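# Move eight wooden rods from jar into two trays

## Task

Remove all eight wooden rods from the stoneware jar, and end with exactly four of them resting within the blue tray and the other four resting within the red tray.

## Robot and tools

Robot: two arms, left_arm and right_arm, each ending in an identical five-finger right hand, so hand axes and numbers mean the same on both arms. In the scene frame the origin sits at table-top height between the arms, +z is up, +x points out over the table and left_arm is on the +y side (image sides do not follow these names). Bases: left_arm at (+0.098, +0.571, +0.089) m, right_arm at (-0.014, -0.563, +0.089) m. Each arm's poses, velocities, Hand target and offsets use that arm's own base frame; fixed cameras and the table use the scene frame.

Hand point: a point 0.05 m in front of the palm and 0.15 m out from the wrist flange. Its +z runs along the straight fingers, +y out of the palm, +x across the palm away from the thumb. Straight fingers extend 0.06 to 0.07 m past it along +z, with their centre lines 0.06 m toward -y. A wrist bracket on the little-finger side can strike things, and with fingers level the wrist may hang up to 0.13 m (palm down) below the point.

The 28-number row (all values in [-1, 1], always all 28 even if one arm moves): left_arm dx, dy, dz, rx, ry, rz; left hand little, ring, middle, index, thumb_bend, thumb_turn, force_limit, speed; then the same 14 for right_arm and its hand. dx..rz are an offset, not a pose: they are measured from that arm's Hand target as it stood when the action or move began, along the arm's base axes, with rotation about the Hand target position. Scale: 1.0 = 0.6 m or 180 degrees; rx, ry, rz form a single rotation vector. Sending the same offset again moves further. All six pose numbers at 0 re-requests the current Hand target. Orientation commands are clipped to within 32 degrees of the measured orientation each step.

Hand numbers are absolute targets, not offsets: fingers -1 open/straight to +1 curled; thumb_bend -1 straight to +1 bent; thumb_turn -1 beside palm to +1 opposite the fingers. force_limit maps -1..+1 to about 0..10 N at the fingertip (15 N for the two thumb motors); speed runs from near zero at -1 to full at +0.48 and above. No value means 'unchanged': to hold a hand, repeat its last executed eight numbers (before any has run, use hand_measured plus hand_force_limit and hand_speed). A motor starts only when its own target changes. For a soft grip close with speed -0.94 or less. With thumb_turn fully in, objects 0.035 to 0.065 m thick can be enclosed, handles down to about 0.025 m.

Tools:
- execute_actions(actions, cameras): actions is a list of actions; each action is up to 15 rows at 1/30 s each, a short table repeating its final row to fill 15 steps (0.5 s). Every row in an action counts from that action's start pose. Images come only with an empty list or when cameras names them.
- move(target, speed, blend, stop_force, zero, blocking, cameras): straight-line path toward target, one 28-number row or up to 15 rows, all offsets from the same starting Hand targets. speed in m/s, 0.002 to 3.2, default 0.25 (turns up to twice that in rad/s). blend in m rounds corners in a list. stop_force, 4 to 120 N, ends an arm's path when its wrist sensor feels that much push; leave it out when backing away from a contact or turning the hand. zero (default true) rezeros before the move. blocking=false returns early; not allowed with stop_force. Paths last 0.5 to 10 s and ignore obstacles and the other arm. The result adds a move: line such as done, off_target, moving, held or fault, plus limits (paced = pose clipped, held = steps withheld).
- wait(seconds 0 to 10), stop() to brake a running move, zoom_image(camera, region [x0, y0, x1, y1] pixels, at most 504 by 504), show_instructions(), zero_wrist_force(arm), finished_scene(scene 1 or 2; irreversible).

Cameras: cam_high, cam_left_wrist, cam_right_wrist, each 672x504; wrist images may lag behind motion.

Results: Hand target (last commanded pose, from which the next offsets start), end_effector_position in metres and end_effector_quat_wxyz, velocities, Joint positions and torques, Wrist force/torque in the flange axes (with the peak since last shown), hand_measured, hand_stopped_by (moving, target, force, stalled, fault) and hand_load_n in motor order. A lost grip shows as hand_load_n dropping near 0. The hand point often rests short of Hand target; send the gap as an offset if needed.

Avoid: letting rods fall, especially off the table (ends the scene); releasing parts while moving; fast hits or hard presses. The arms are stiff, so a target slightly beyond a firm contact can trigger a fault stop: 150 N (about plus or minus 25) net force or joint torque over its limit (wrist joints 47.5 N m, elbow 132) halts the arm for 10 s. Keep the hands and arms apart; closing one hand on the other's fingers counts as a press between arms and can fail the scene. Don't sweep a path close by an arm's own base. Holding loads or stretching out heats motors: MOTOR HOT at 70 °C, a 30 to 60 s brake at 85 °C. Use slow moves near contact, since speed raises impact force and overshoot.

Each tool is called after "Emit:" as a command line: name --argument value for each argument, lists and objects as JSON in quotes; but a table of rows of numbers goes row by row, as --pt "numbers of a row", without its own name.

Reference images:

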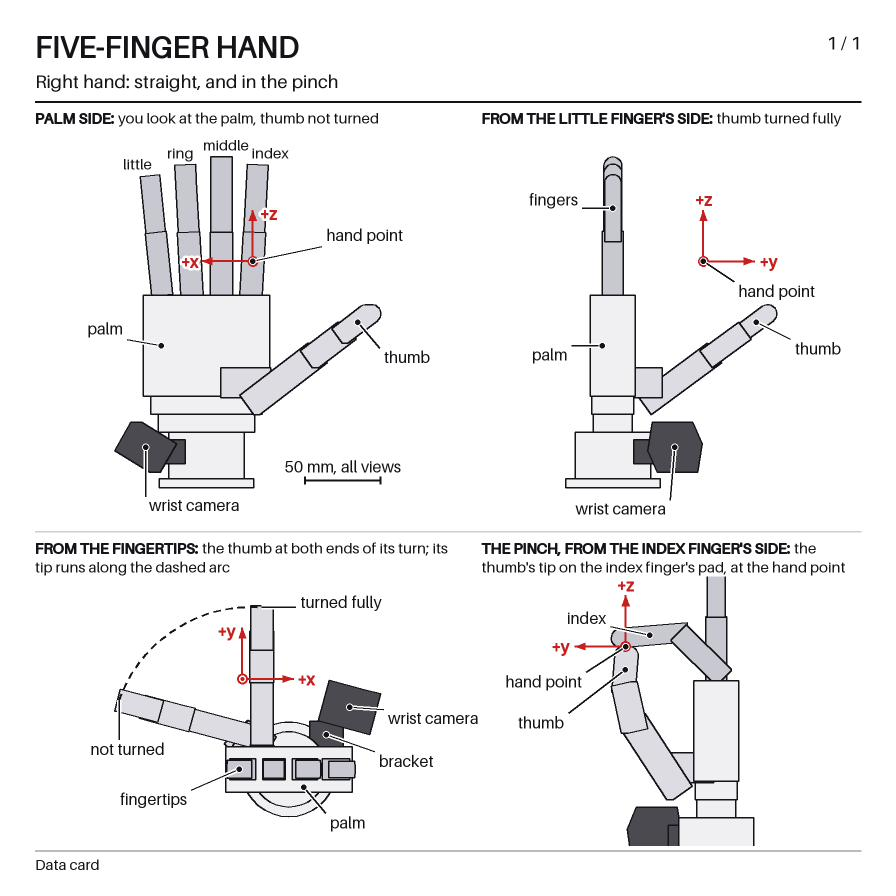

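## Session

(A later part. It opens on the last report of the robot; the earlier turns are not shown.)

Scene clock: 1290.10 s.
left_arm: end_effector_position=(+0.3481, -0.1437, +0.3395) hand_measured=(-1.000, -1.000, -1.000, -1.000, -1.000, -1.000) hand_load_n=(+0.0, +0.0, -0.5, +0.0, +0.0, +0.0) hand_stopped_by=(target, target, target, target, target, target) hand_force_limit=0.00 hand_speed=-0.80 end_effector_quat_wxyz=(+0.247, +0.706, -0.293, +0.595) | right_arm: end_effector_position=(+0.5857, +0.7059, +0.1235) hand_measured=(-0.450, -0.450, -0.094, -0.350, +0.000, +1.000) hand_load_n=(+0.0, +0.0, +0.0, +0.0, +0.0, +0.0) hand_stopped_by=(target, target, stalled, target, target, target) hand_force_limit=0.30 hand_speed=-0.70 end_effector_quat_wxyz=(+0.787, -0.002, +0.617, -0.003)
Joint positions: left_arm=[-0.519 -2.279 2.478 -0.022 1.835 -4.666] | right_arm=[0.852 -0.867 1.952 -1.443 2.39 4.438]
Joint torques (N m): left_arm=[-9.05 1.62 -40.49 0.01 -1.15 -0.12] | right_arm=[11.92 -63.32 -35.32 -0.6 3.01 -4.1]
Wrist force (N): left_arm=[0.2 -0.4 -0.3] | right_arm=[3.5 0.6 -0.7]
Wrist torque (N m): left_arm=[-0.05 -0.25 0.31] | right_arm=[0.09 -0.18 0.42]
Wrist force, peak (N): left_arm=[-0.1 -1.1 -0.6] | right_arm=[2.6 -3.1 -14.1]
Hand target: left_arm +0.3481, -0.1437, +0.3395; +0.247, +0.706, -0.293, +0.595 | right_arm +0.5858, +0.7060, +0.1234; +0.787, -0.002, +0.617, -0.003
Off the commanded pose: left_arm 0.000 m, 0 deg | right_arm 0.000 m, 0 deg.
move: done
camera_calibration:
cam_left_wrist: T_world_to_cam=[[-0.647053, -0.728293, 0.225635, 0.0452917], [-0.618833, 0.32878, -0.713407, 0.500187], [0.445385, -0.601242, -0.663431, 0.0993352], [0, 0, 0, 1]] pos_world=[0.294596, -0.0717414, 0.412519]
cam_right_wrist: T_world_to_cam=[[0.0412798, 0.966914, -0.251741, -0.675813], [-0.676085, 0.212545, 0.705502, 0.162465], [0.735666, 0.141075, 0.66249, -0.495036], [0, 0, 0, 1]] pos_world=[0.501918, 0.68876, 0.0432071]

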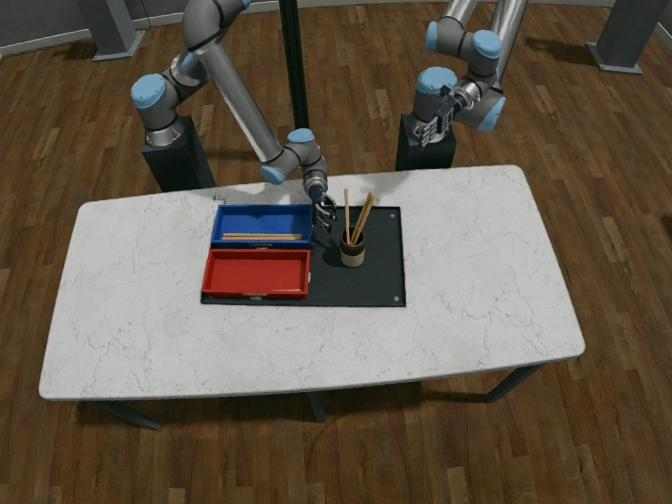

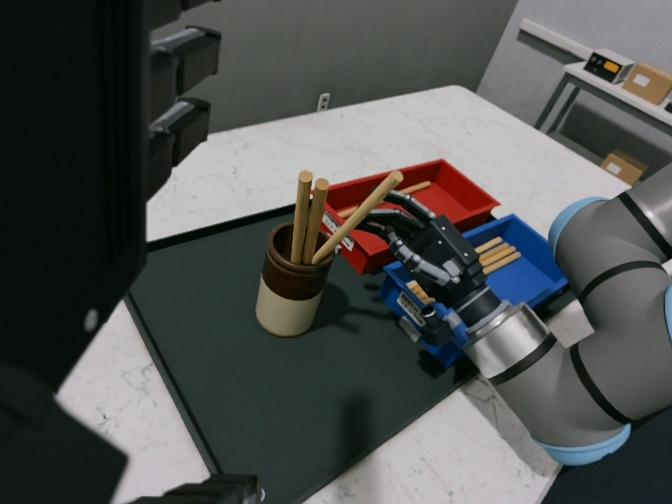

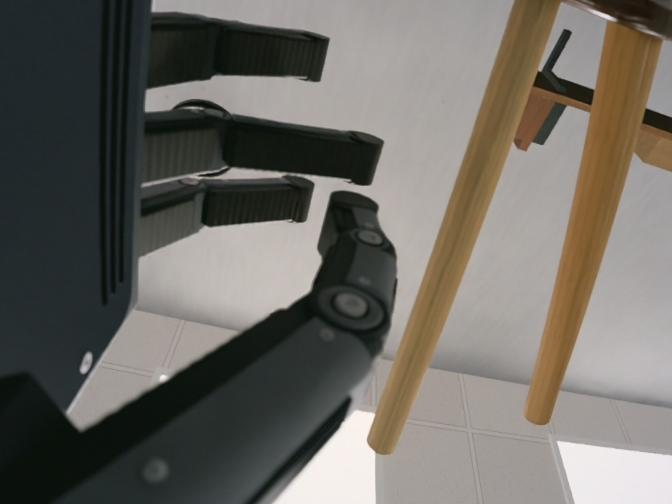

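Emit:
move --pt "0 0 0 0 0 0 -1 -1 -1 -1 -1 -1 0 -0.8 0 0 0 0 0 0 -0.5 -0.5 -0.4 -0.4 0 1 0.3 0.2" --pt "0 0 0 0 0 0 -1 -1 -1 -1 -1 -1 0 -0.8 0.0147 0.0725 0.0032 0 0 0 -0.5 -0.5 -0.4 -0.4 0 1 0.3 0.2" --pt "0 0 0 0 0 0 -1 -1 -1 -1 -1 -1 0 -0.8 0.0147 0.0725 0.0032 0 0 0 -0.3 -0.2 0.6 0.6 0 1 0.3 -0.4" --speed '[0.2,0.15,0.1]' --cameras '["cam_right_wrist","cam_left_wrist","cam_high"]'

Emit:
zoom_image --camera "cam_high" --region '[195, 205, 335, 305]'

Emit:
zoom_image --camera "cam_left_wrist" --region '[250, 120, 550, 320]'

Scene clock: 1315.77 s.
left_arm: end_effector_position=(+0.3481, -0.1437, +0.3395) hand_measured=(-1.000, -1.000, -1.000, -1.000, -1.000, -1.000) hand_load_n=(+0.0, +0.0, +0.0, +0.0, +0.0, +0.0) hand_stopped_by=(target, target, target, target, target, target) hand_force_limit=0.00 hand_speed=-0.80 end_effector_quat_wxyz=(+0.247, +0.706, -0.293, +0.595) | right_arm: end_effector_position=(+0.5946, +0.7495, +0.1254) hand_measured=(-0.300, -0.200, +0.012, +0.080, -0.002, +1.000) hand_load_n=(+0.0, +0.0, +10.0, +19.0, +11.0, -0.5) hand_stopped_by=(target, target, force, force, target, target) hand_force_limit=0.30 hand_speed=-0.40 end_effector_quat_wxyz=(+0.787, -0.002, +0.617, -0.003)
Joint positions: left_arm=[-0.519 -2.279 2.478 -0.022 1.835 -4.666] | right_arm=[0.881 -0.833 1.863 -1.4 2.418 4.423]
Joint torques (N m): left_arm=[-7.9 2.1 -41.31 0.06 -1.28 -0.26] | right_arm=[12.27 -64.78 -34.87 -0.49 1.15 -4.09]
Wrist force (N): left_arm=[-0.2 -0.8 -0.5] | right_arm=[3.9 0.4 0.9]
Wrist torque (N m): left_arm=[-0.11 -0.21 0.29] | right_arm=[0.02 -0.36 0.37]
Wrist force, peak (N): left_arm=[0.2 -0.9 -1.0] | right_arm=[4.3 0.5 0.3]
Hand target: left_arm +0.3481, -0.1437, +0.3395; +0.247, +0.706, -0.293, +0.595 | right_arm +0.5946, +0.7495, +0.1254; +0.787, -0.002, +0.617, -0.003
Off the commanded pose: left_arm 0.000 m, 0 deg | right_arm 0.000 m, 0 deg.
move: done
camera_calibration:
cam_left_wrist: T_world_to_cam=[[-0.647053, -0.728293, 0.225635, 0.0452917], [-0.618833, 0.32878, -0.713407, 0.500187], [0.445385, -0.601242, -0.663431, 0.0993352], [0, 0, 0, 1]] pos_world=[0.294596, -0.0717414, 0.412519]
cam_right_wrist: T_world_to_cam=[[0.0413512, 0.966928, -0.251677, -0.717909], [-0.67607, 0.212548, 0.705516, 0.157864], [0.735677, 0.140977, 0.662499, -0.508927], [0, 0, 0, 1]] pos_world=[0.510818, 0.73236, 0.0451071]

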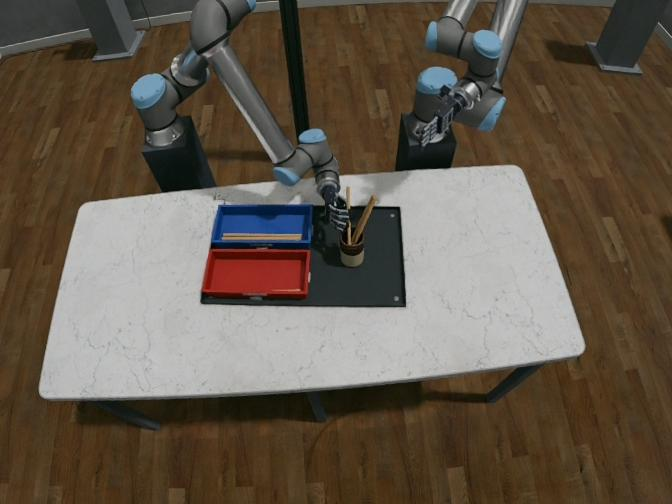

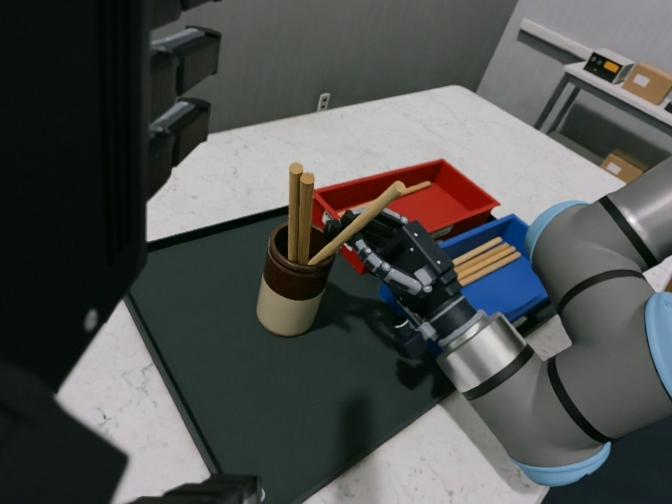

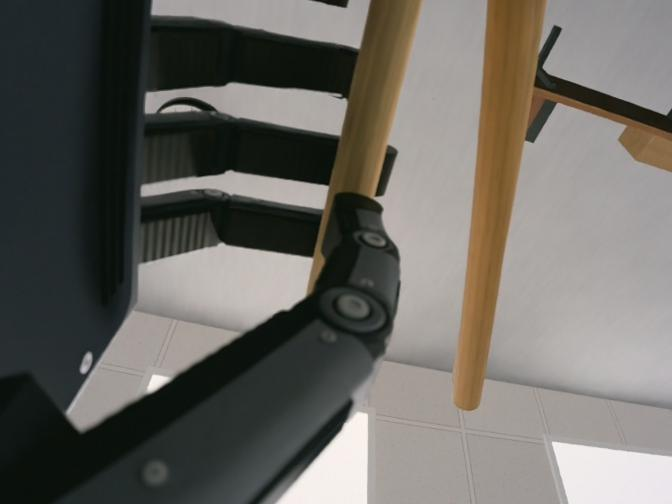

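Scaled by 3.600.

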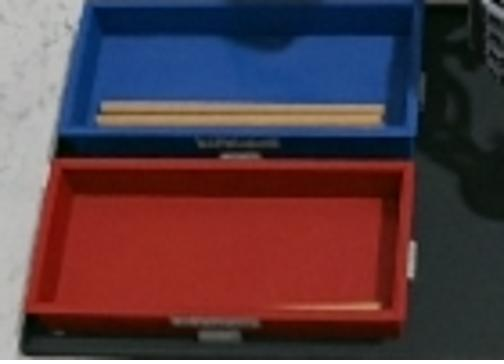

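Scaled by 1.680.

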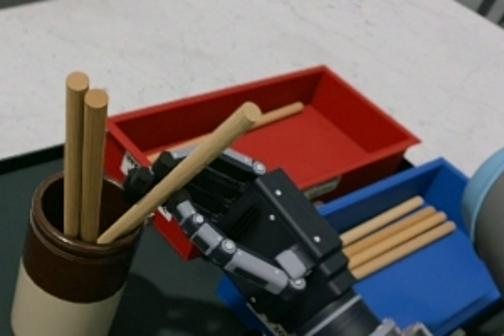

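Emit:
move --pt "0 0 0 0 0 0 -1 -1 -1 -1 -1 -1 0 -0.8 0 0 0.2833 0 0 0 -0.3 -0.2 0.6 0.6 0 1 0.3 -0.4" --pt "0 0 0 0 0 0 -1 -1 -1 -1 -1 -1 0 -0.8 0 -0.22 0.2833 -0.26 0.164 0.0334 -0.3 -0.2 0.6 0.6 0 1 0.3 -0.4" --pt "0 0 0 0 0 0 -1 -1 -1 -1 -1 -1 0 -0.8 0.1458 -0.4257 -0.1757 -0.5193 0.3279 0.0668 -0.3 -0.2 0.6 0.6 0 1 0.3 -0.4" --speed '[0.4,0.7,0.7]' --blend '[0.03,0.05,0]' --cameras '["all"]'

Emit:
zoom_image --camera "cam_high" --region '[195, 205, 335, 305]'

Emit:
zoom_image --camera "cam_high" --region '[310, 180, 400, 270]'

Emit:
zoom_image --camera "cam_left_wrist" --region '[230, 100, 530, 320]'

Scene clock: 1344.70 s.
left_arm: end_effector_position=(+0.3481, -0.1437, +0.3395) hand_measured=(-1.000, -1.000, -1.000, -1.000, -1.000, -1.000) hand_load_n=(+0.0, +0.0, +0.0, +0.0, +0.0, +0.0) hand_stopped_by=(target, target, target, target, target, target) hand_force_limit=0.00 hand_speed=-0.80 end_effector_quat_wxyz=(+0.247, +0.706, -0.293, +0.595) | right_arm: end_effector_position=(+0.6820, +0.4941, +0.0201) hand_measured=(-0.300, -0.200, +0.012, +0.080, -0.002, +1.000) hand_load_n=(+0.0, +0.0, +5.0, +21.5, +10.0, +3.0) hand_stopped_by=(target, target, force, force, target, target) hand_force_limit=0.30 hand_speed=-0.40 end_effector_quat_wxyz=(+0.174, -0.603, +0.691, -0.358)
Joint positions: left_arm=[-0.519 -2.279 2.478 -0.022 1.835 -4.666] | right_arm=[0.556 -0.888 1.529 0.378 2.211 3.646]
Joint torques (N m): left_arm=[-8.1 1.34 -41.62 -0.38 -1.1 0.27] | right_arm=[-9.5 -71.42 -45.29 5.13 4.44 -3.99]
Wrist force (N): left_arm=[0.0 -0.4 -0.6] | right_arm=[2.1 1.8 1.0]
Wrist torque (N m): left_arm=[-0.04 -0.21 0.30] | right_arm=[-0.10 -0.26 0.27]
Wrist force, peak (N): left_arm=[-0.1 -1.2 -0.3] | right_arm=[5.9 0.4 -1.3]
Hand target: left_arm +0.3481, -0.1437, +0.3395; +0.247, +0.706, -0.293, +0.595 | right_arm +0.6821, +0.4941, +0.0199; +0.173, -0.604, +0.691, -0.358
Off the commanded pose: left_arm 0.000 m, 0 deg | right_arm 0.000 m, 0 deg.
move: done
camera_calibration:
cam_left_wrist: T_world_to_cam=[[-0.647053, -0.728293, 0.225635, 0.0452917], [-0.618833, 0.32878, -0.713407, 0.500187], [0.445385, -0.601242, -0.663431, 0.0993352], [0, 0, 0, 1]] pos_world=[0.294596, -0.0717414, 0.412519]
cam_right_wrist: T_world_to_cam=[[-0.753323, -0.216465, -0.621005, 0.633044], [-0.294779, 0.955248, 0.0246148, -0.267835], [0.587886, 0.201602, -0.78342, -0.367584], [0, 0, 0, 1]] pos_world=[0.614033, 0.466987, 0.111743]

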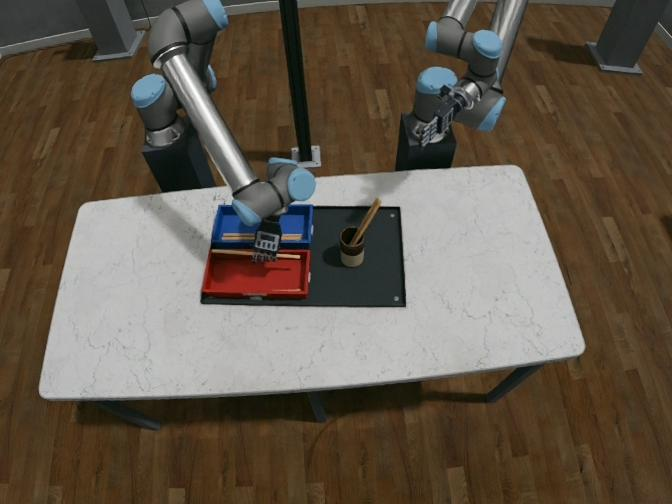

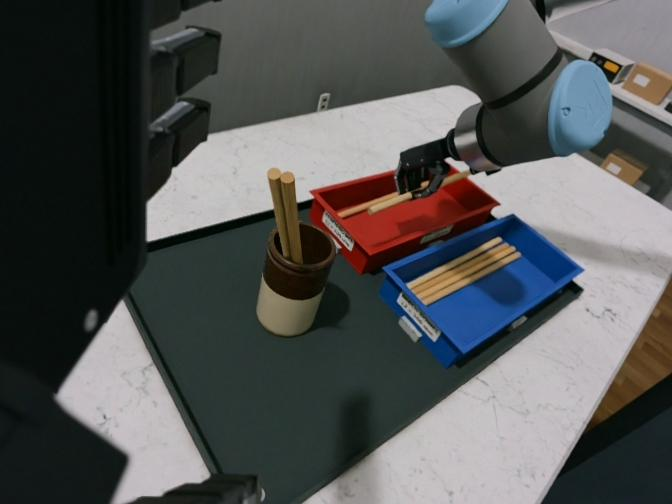

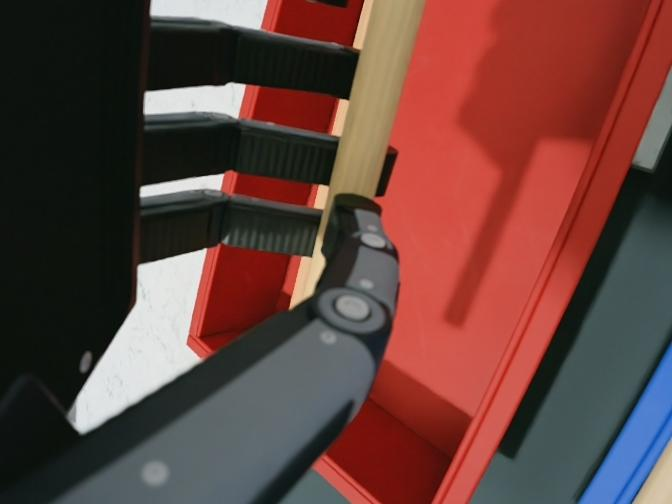

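Scaled by 3.600.

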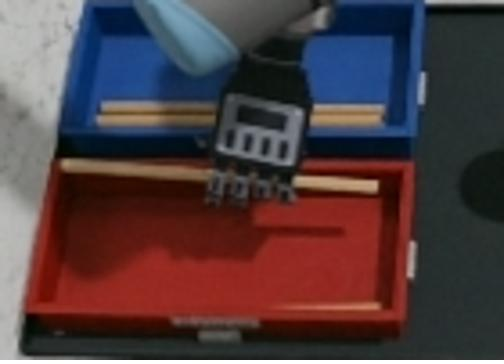

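Scaled by 5.600.

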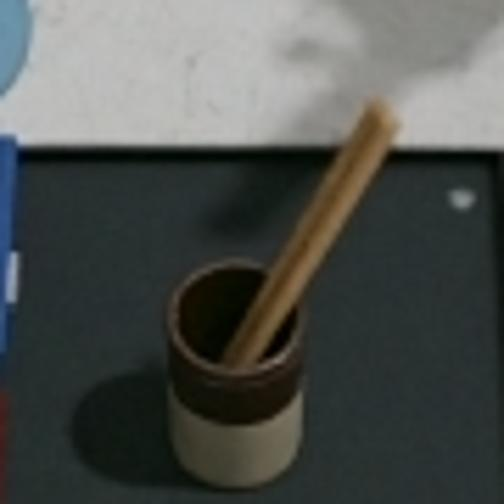

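Scaled by 1.680.

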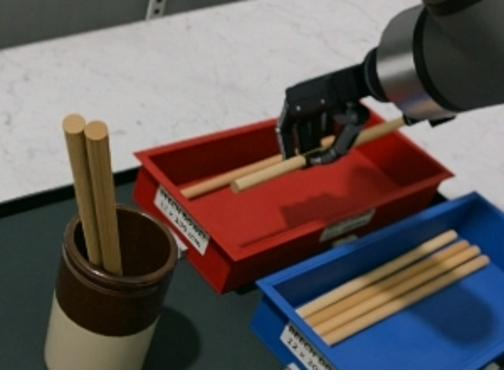

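Emit:
zoom_image --camera "cam_left_wrist" --region '[390, 220, 540, 320]'

Emit:
zoom_image --camera "cam_high" --region '[210, 225, 320, 255]'

Scaled by 3.360.

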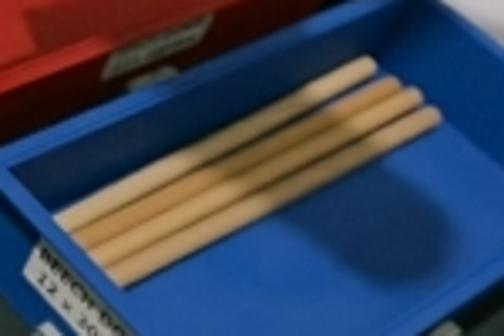

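Scaled by 4.582.

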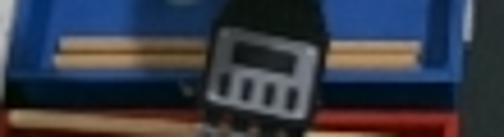

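Emit:
move --pt "0 0 0 0 0 0 -1 -1 -1 -1 -1 -1 0 -0.8 0 0 -0.1 0 0 0 -0.3 -0.2 0.6 0.6 0 1 0.3 -0.4" --pt "0 0 0 0 0 0 -1 -1 -1 -1 -1 -1 0 -0.8 0 0 -0.128 0 0 0 -0.3 -0.2 0.6 0.6 0 1 0.3 -0.4" --pt "0 0 0 0 0 0 -1 -1 -1 -1 -1 -1 0 -0.8 0 0 -0.128 0 0 0 -0.5 -0.5 -0.45 -0.45 0 1 0.3 -0.6" --pt "0 0 0 0 0 0 -1 -1 -1 -1 -1 -1 0 -0.8 0 0 0.167 0 0 0 -0.5 -0.5 -0.45 -0.45 0 1 0.3 -0.6" --pt "0 0 0 0 0 0 -1 -1 -1 -1 -1 -1 0 -0.8 -0.1197 0.2043 0.2685 0.4563 -0.1239 0.0113 -0.5 -0.5 -0.45 -0.45 0 1 0.3 -0.6" --pt "0 0 0 0 0 0 -1 -1 -1 -1 -1 -1 0 -0.8 -0.063 0.4757 0.2193 0.4563 -0.1239 0.0113 -0.5 -0.5 -0.45 -0.45 0 1 0.3 -0.6" --speed '[0.25,0.06,0.1,0.35,0.6,0.35]' --blend '[0.007,0,0,0.05,0.05,0]' --cameras '["all"]'

Emit:
zoom_image --camera "cam_right_wrist" --region '[300, 0, 672, 504]'

Emit:
zoom_image --camera "cam_left_wrist" --region '[230, 100, 530, 320]'

Emit:
zoom_image --camera "cam_high" --region '[310, 180, 400, 270]'

Scene clock: 1406.37 s.
left_arm: end_effector_position=(+0.3481, -0.1437, +0.3395) hand_measured=(-1.000, -1.000, -1.000, -1.000, -1.000, -1.000) hand_load_n=(+0.0, +0.0, +0.0, +0.0, +0.0, +0.0) hand_stopped_by=(target, target, target, target, target, target) hand_force_limit=0.00 hand_speed=-0.80 end_effector_quat_wxyz=(+0.247, +0.706, -0.293, +0.595) | right_arm: end_effector_position=(+0.6442, +0.7794, +0.1516) hand_measured=(-0.500, -0.500, -0.450, -0.450, +0.000, +1.000) hand_load_n=(+0.0, +0.0, +0.0, +0.0, +0.0, -0.5) hand_stopped_by=(target, target, target, target, target, target) hand_force_limit=0.30 hand_speed=-0.60 end_effector_quat_wxyz=(+0.650, -0.279, +0.702, +0.083)
Joint positions: left_arm=[-0.519 -2.279 2.478 -0.022 1.835 -4.666] | right_arm=[0.692 -1 1.782 -0.638 1.755 4.488]
Joint torques (N m): left_arm=[-8.34 2.21 -41.79 -0.34 -1.19 0.17] | right_arm=[11.59 -59.92 -45.32 0.72 3.43 3.74]
Wrist force (N): left_arm=[0.0 -1.0 -0.3] | right_arm=[3.1 0.7 0.2]
Wrist torque (N m): left_arm=[-0.14 -0.23 0.29] | right_arm=[0.05 -0.11 0.13]
Wrist force, peak (N): left_arm=[0.3 -1.1 -0.7] | right_arm=[4.5 0.5 -1.5]
Hand target: left_arm +0.3481, -0.1437, +0.3395; +0.247, +0.706, -0.293, +0.595 | right_arm +0.6443, +0.7795, +0.1515; +0.650, -0.279, +0.702, +0.083
Off the commanded pose: left_arm 0.000 m, 0 deg | right_arm 0.000 m, 0 deg.
move: done
camera_calibration:
cam_left_wrist: T_world_to_cam=[[-0.647053, -0.728293, 0.225635, 0.0452917], [-0.618833, 0.32878, -0.713407, 0.500187], [0.445385, -0.601242, -0.663431, 0.0993352], [0, 0, 0, 1]] pos_world=[0.294596, -0.0717414, 0.412519]
cam_right_wrist: T_world_to_cam=[[-0.501583, 0.724603, -0.472616, -0.170155], [-0.525609, 0.178667, 0.831753, 0.0769531], [0.687131, 0.665604, 0.291242, -0.8884], [0, 0, 0, 1]] pos_world=[0.565548, 0.700869, 0.114315]

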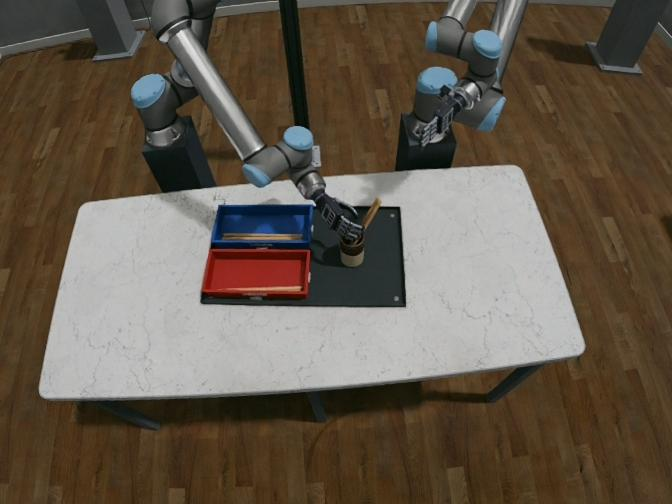

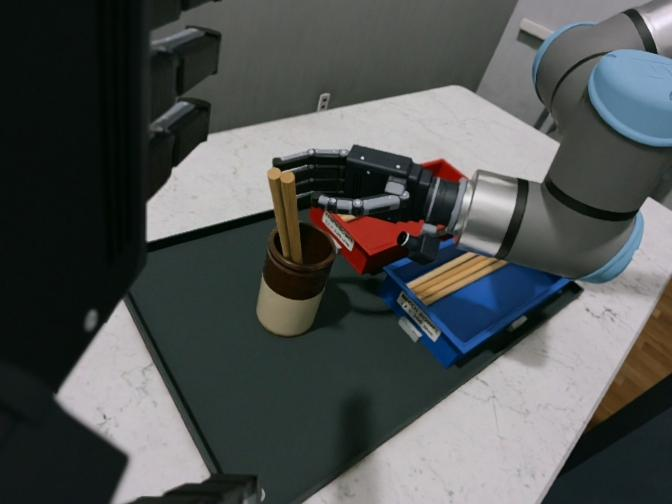

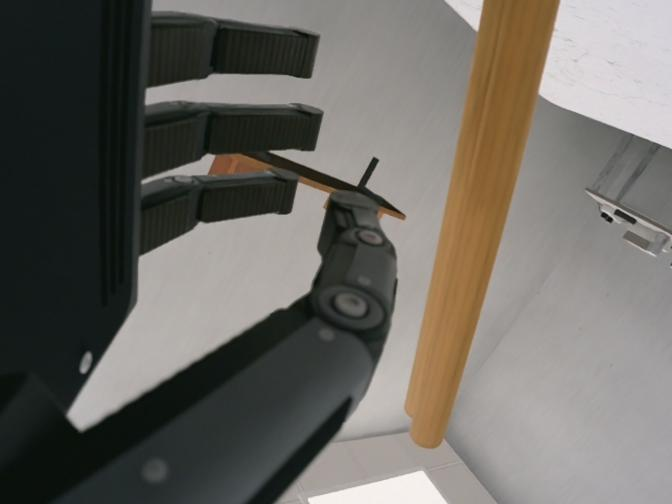

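Scaled by 1.000.

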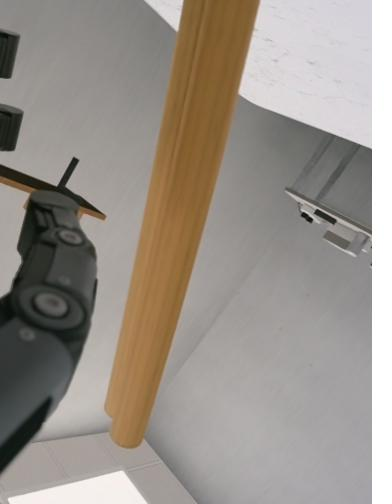

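Scaled by 1.680.

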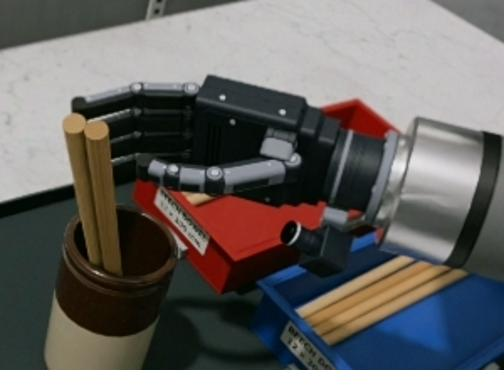

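Scaled by 5.600.

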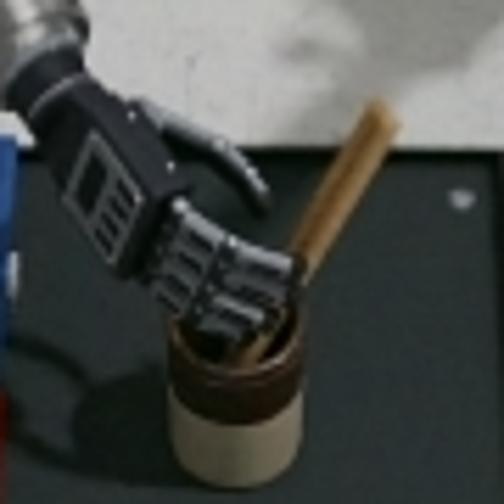

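Emit:
zoom_image --camera "cam_right_wrist" --region '[390, 180, 530, 320]'

Emit:
zoom_image --camera "cam_right_wrist" --region '[390, 320, 530, 460]'

Emit:
zoom_image --camera "cam_right_wrist" --region '[440, 0, 580, 140]'

Scaled by 3.600.

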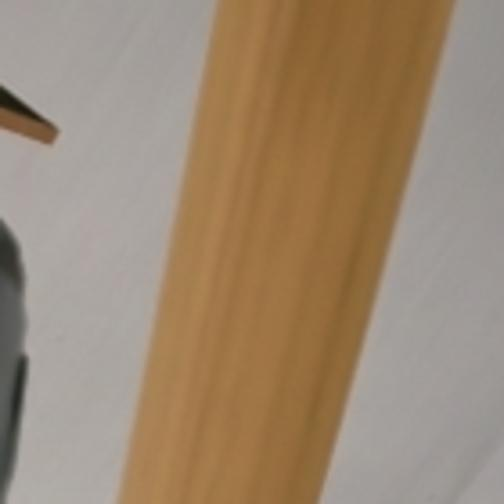

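Scaled by 3.600.

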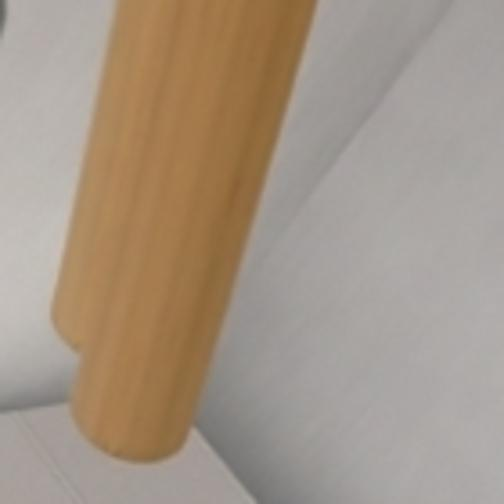

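Scaled by 3.600.

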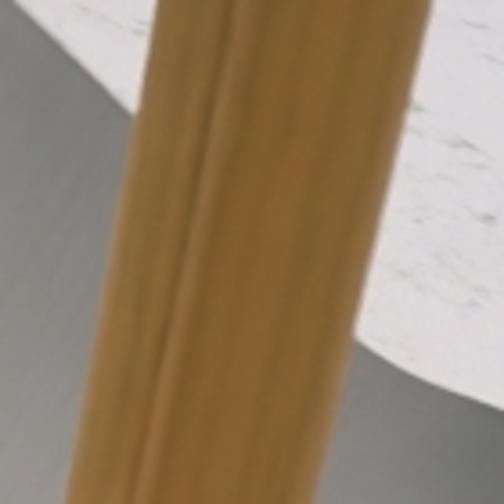

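Emit:
move --pt "0 0 0 0 0 0 -1 -1 -1 -1 -1 -1 0 -0.8 -0.0395 0.0498 -0.0258 -0.0433 -0.024 0.0071 -0.5 -0.5 -0.45 -0.45 0 1 0.4 -0.4" --pt "0 0 0 0 0 0 -1 -1 -1 -1 -1 -1 0 -0.8 -0.0395 0.0498 -0.0258 -0.0433 -0.024 0.0071 -0.35 -0.3 0.6 0.6 0 1 0.4 -0.4" --speed '[0.15,0.1]' --cameras '["cam_right_wrist","cam_left_wrist"]'

Emit:
zoom_image --camera "cam_right_wrist" --region '[250, 0, 550, 300]'

Scene clock: 1443.00 s.
left_arm: end_effector_position=(+0.3481, -0.1437, +0.3395) hand_measured=(-1.000, -1.000, -1.000, -1.000, -1.000, -1.000) hand_load_n=(+0.0, +0.0, +0.0, +0.0, +0.0, +0.0) hand_stopped_by=(target, target, target, target, target, target) hand_force_limit=0.00 hand_speed=-0.80 end_effector_quat_wxyz=(+0.247, +0.706, -0.293, +0.595) | right_arm: end_effector_position=(+0.6206, +0.8094, +0.1361) hand_measured=(-0.350, -0.300, -0.134, -0.096, -0.002, +1.000) hand_load_n=(+0.0, +0.0, +6.5, +18.0, +7.0, +1.0) hand_stopped_by=(target, target, force, force, target, target) hand_force_limit=0.40 hand_speed=-0.40 end_effector_quat_wxyz=(+0.654, -0.333, +0.678, +0.032)
Joint positions: left_arm=[-0.519 -2.279 2.478 -0.022 1.835 -4.666] | right_arm=[0.742 -0.98 1.758 -0.632 1.805 4.338]
Joint torques (N m): left_arm=[-6.96 2.37 -41.95 -0.18 -1.13 0.25] | right_arm=[11.92 -61.68 -32.58 0.18 2.53 -4.28]
Wrist force (N): left_arm=[0.1 -0.9 -0.5] | right_arm=[-6.4 -3.0 -1.9]
Wrist torque (N m): left_arm=[-0.12 -0.25 0.30] | right_arm=[0.28 -0.25 0.27]
Wrist force, peak (N): left_arm=[-0.1 -1.0 -0.6] | right_arm=[-7.3 -4.0 -1.6]
Hand target: left_arm +0.3481, -0.1437, +0.3395; +0.247, +0.706, -0.293, +0.595 | right_arm +0.6206, +0.8094, +0.1360; +0.654, -0.333, +0.678, +0.032
Off the commanded pose: left_arm 0.000 m, 0 deg | right_arm 0.000 m, 0 deg.
move: done
camera_calibration:
cam_left_wrist: T_world_to_cam=[[-0.647053, -0.728293, 0.225635, 0.0452917], [-0.618833, 0.32878, -0.713407, 0.500187], [0.445385, -0.601242, -0.663431, 0.0993352], [0, 0, 0, 1]] pos_world=[0.294596, -0.0717414, 0.412519]
cam_right_wrist: T_world_to_cam=[[-0.476203, 0.640469, -0.60252, -0.141007], [-0.590769, 0.274504, 0.758709, 0.0447902], [0.651323, 0.71725, 0.247649, -0.901259], [0, 0, 0, 1]] pos_world=[0.546324, 0.724444, 0.104254]
Images, in order (width x height): cam_left_wrist 672x504, cam_right_wrist 672x504.

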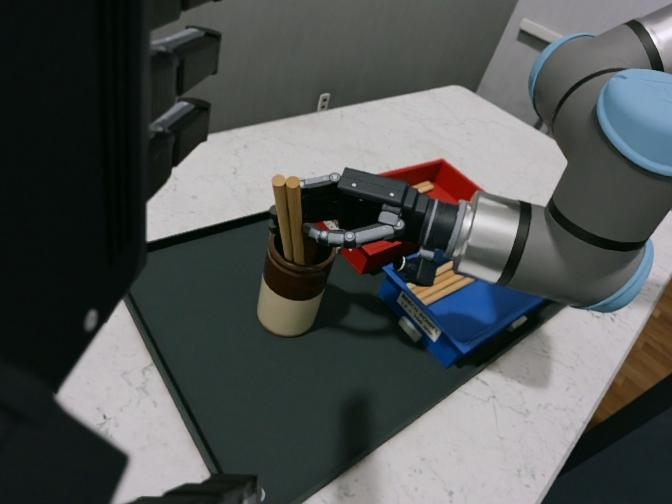

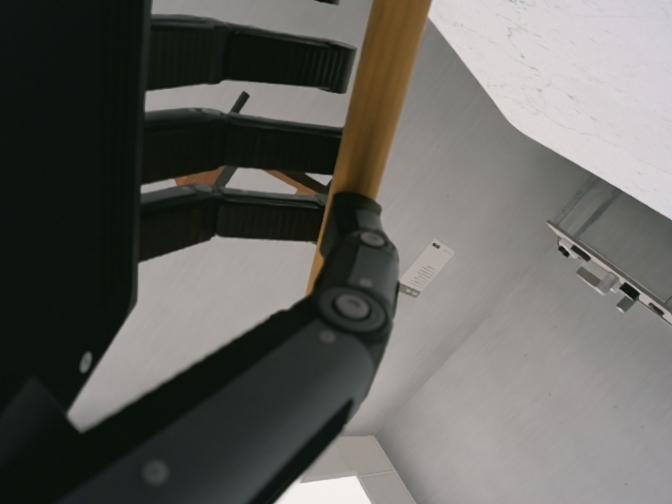

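Scaled by 1.680.

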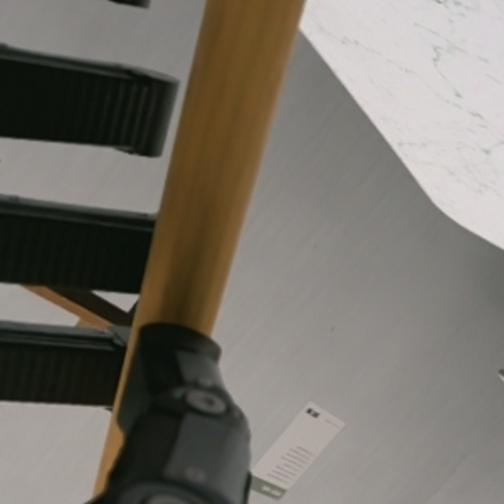

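Emit:
move --target '[0,0,0,0,0,0,-1,-1,-1,-1,-1,-1,0,-0.8,0,-0.01,0.3,0,0,0,-0.35,-0.3,0.6,0.6,0,1,0.4,-0.4]' --speed 0.35 --cameras '["all"]'

Emit:
zoom_image --camera "cam_left_wrist" --region '[200, 0, 480, 320]'

Emit:
zoom_image --camera "cam_high" --region '[300, 170, 400, 270]'

Scene clock: 1453.73 s.
left_arm: end_effector_position=(+0.3481, -0.1437, +0.3395) hand_measured=(-1.000, -1.000, -1.000, -1.000, -1.000, -1.000) hand_load_n=(+0.0, +0.0, +0.0, +0.0, +0.0, +0.0) hand_stopped_by=(target, target, target, target, target, target) hand_force_limit=0.00 hand_speed=-0.80 end_effector_quat_wxyz=(+0.247, +0.706, -0.293, +0.595) | right_arm: end_effector_position=(+0.6206, +0.8034, +0.3159) hand_measured=(-0.350, -0.300, -0.134, -0.096, +0.000, +1.000) hand_load_n=(+0.0, +0.0, +0.0, +0.0, +0.0, +0.0) hand_stopped_by=(target, target, force, force, target, target) hand_force_limit=0.40 hand_speed=-0.40 end_effector_quat_wxyz=(+0.654, -0.333, +0.678, +0.032)
Joint positions: left_arm=[-0.519 -2.279 2.478 -0.022 1.835 -4.666] | right_arm=[0.736 -1.164 1.667 -0.357 1.799 4.337]
Joint torques (N m): left_arm=[-8.25 1.4 -42.14 -0.53 -1.12 0.15] | right_arm=[-8.31 -92.76 -52.02 0.49 -3.11 3.9]
Wrist force (N): left_arm=[0.0 -0.7 -0.5] | right_arm=[4.0 1.4 -0.3]
Wrist torque (N m): left_arm=[-0.08 -0.23 0.30] | right_arm=[0.15 -0.22 0.40]
Wrist force, peak (N): left_arm=[0.5 -1.0 -0.4] | right_arm=[-8.5 -4.4 -2.0]
Hand target: left_arm +0.3481, -0.1437, +0.3395; +0.247, +0.706, -0.293, +0.595 | right_arm +0.6206, +0.8034, +0.3160; +0.654, -0.333, +0.678, +0.032
Off the commanded pose: left_arm 0.000 m, 0 deg | right_arm 0.000 m, 0 deg.
move: done
camera_calibration:
cam_left_wrist: T_world_to_cam=[[-0.647053, -0.728293, 0.225635, 0.0452917], [-0.618833, 0.32878, -0.713407, 0.500187], [0.445385, -0.601242, -0.663431, 0.0993352], [0, 0, 0, 1]] pos_world=[0.294596, -0.0717414, 0.412519]
cam_right_wrist: T_world_to_cam=[[-0.47617, 0.640391, -0.602629, -0.0287632], [-0.590778, 0.274639, 0.758654, -0.0900552], [0.651341, 0.717267, 0.247554, -0.941478], [0, 0, 0, 1]] pos_world=[0.546324, 0.718444, 0.284054]

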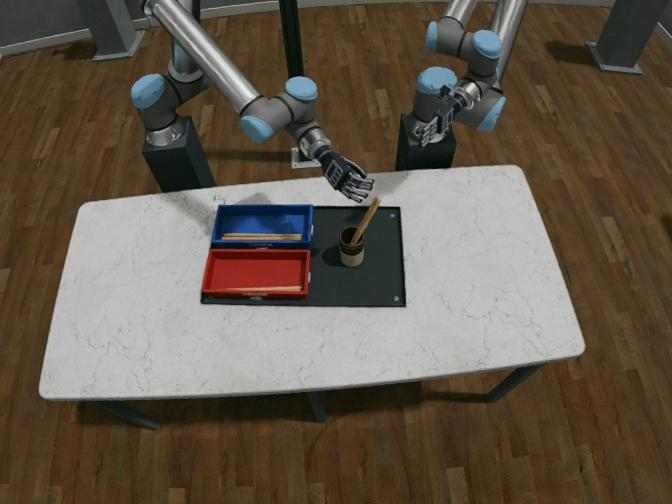

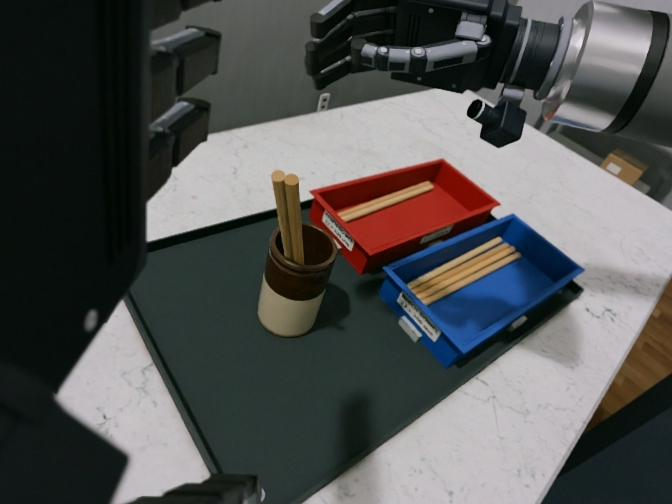

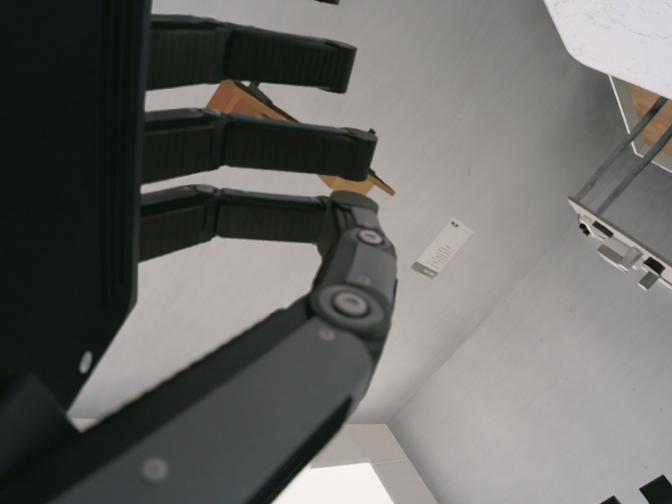

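Scaled by 1.575.

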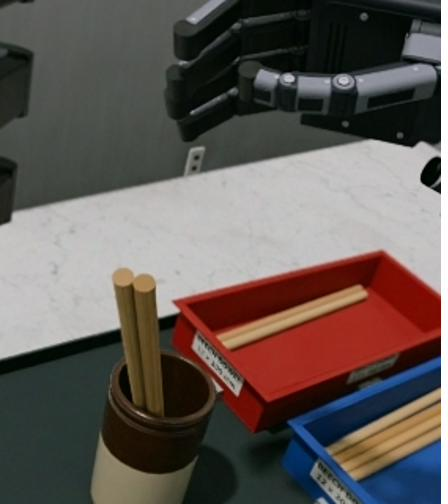

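Scaled by 5.040.

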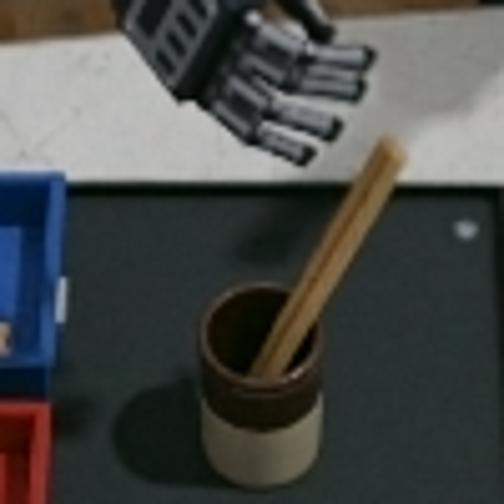

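Emit:
move --pt "0 0 0 0 0 0 -1 -1 -1 -1 -1 -1 0 -0.8 0.1477 -0.0278 -0.108 0.0058 0.1403 0.3017 -0.5 -0.5 -0.45 -0.45 0 1 0.3 0.2" --pt "0 0 0 0 0 0 -1 -1 -1 -1 -1 -1 0 -0.8 0.1227 0.0243 -0.265 0.0058 0.1403 0.3017 -0.5 -0.5 -0.45 -0.45 0 1 0.3 0.2" --speed '[0.6,0.35]' --blend '[0.03,0]' --cameras '["all"]'

Emit:
zoom_image --camera "cam_right_wrist" --region '[300, 0, 672, 504]'

Emit:
zoom_image --camera "cam_left_wrist" --region '[200, 80, 440, 320]'

Emit:
zoom_image --camera "cam_high" --region '[310, 180, 400, 270]'

Scene clock: 1513.57 s.
left_arm: end_effector_position=(+0.3481, -0.1437, +0.3395) hand_measured=(-1.000, -1.000, -1.000, -1.000, -1.000, -1.000) hand_load_n=(+0.0, +0.0, +0.0, +0.0, +0.0, +0.0) hand_stopped_by=(target, target, target, target, target, target) hand_force_limit=0.00 hand_speed=-0.80 end_effector_quat_wxyz=(+0.247, +0.706, -0.293, +0.595) | right_arm: end_effector_position=(+0.6942, +0.8179, +0.1572) hand_measured=(-0.500, -0.500, -0.450, -0.450, +0.000, +1.000) hand_load_n=(+0.0, +0.0, +0.0, +0.0, +0.0, +0.5) hand_stopped_by=(target, target, target, target, target, target) hand_force_limit=0.30 hand_speed=0.20 end_effector_quat_wxyz=(-0.413, +0.583, -0.574, -0.400)
Joint positions: left_arm=[-0.519 -2.279 2.478 -0.022 1.835 -4.666] | right_arm=[0.449 -0.669 1.118 0.237 0.566 4.084]
Joint torques (N m): left_arm=[-7.88 2.02 -42.27 -0.42 -1.14 0.33] | right_arm=[11.99 -87.82 -49.64 4.05 2.21 -3.74]
Wrist force (N): left_arm=[0.0 -0.7 -0.5] | right_arm=[4.0 0.0 0.4]
Wrist torque (N m): left_arm=[-0.09 -0.23 0.29] | right_arm=[-0.15 -0.35 0.49]
Wrist force, peak (N): left_arm=[0.0 -1.0 -0.6] | right_arm=[5.3 0.3 1.7]
Hand target: left_arm +0.3481, -0.1437, +0.3395; +0.247, +0.706, -0.293, +0.595 | right_arm +0.6942, +0.8180, +0.1570; -0.413, +0.583, -0.574, -0.400
Off the commanded pose: left_arm 0.000 m, 0 deg | right_arm 0.000 m, 0 deg.
move: done
camera_calibration:
cam_left_wrist: T_world_to_cam=[[-0.647053, -0.728293, 0.225635, 0.0452917], [-0.618833, 0.32878, -0.713407, 0.500187], [0.445385, -0.601242, -0.663431, 0.0993352], [0, 0, 0, 1]] pos_world=[0.294596, -0.0717414, 0.412519]
cam_right_wrist: T_world_to_cam=[[-0.963405, -0.102973, -0.247481, 0.79175], [-0.228035, -0.170435, 0.95862, 0.150571], [-0.140892, 0.979974, 0.140716, -0.608626], [0, 0, 0, 1]] pos_world=[0.711362, 0.703629, 0.137247]

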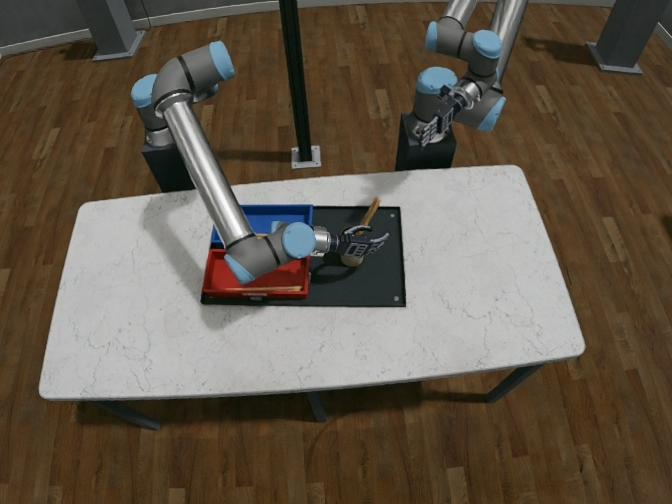

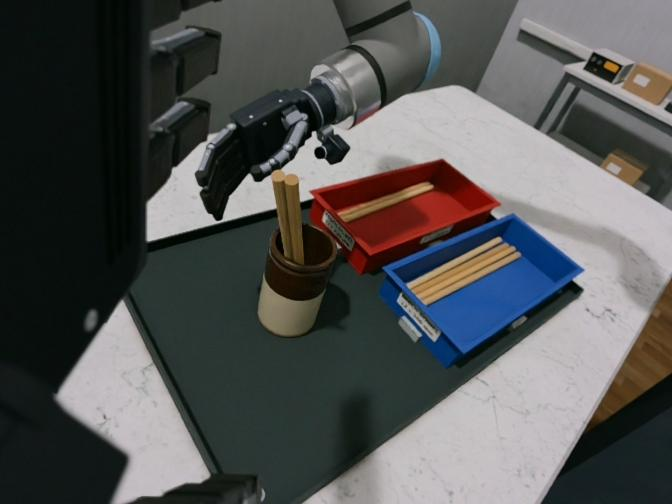

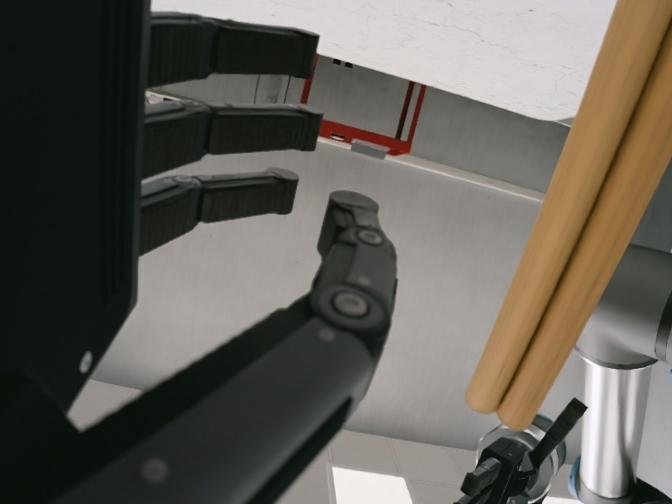

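Scaled by 1.000.

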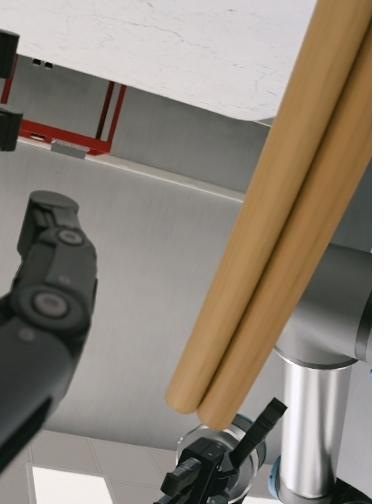

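Scaled by 2.100.

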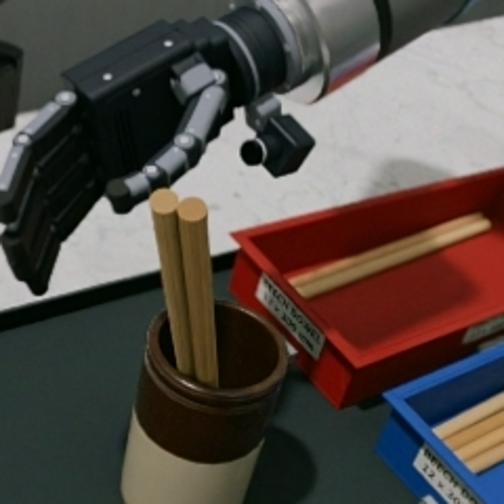

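Scaled by 5.600.

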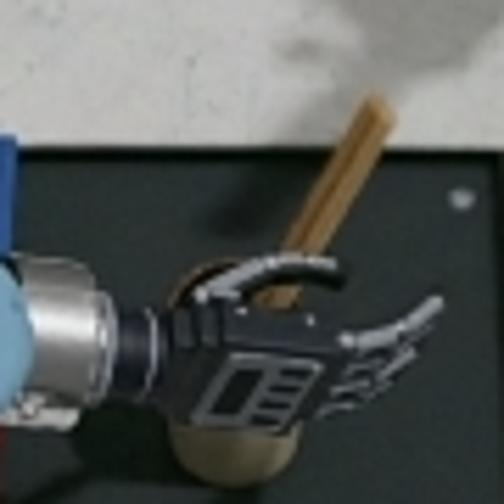

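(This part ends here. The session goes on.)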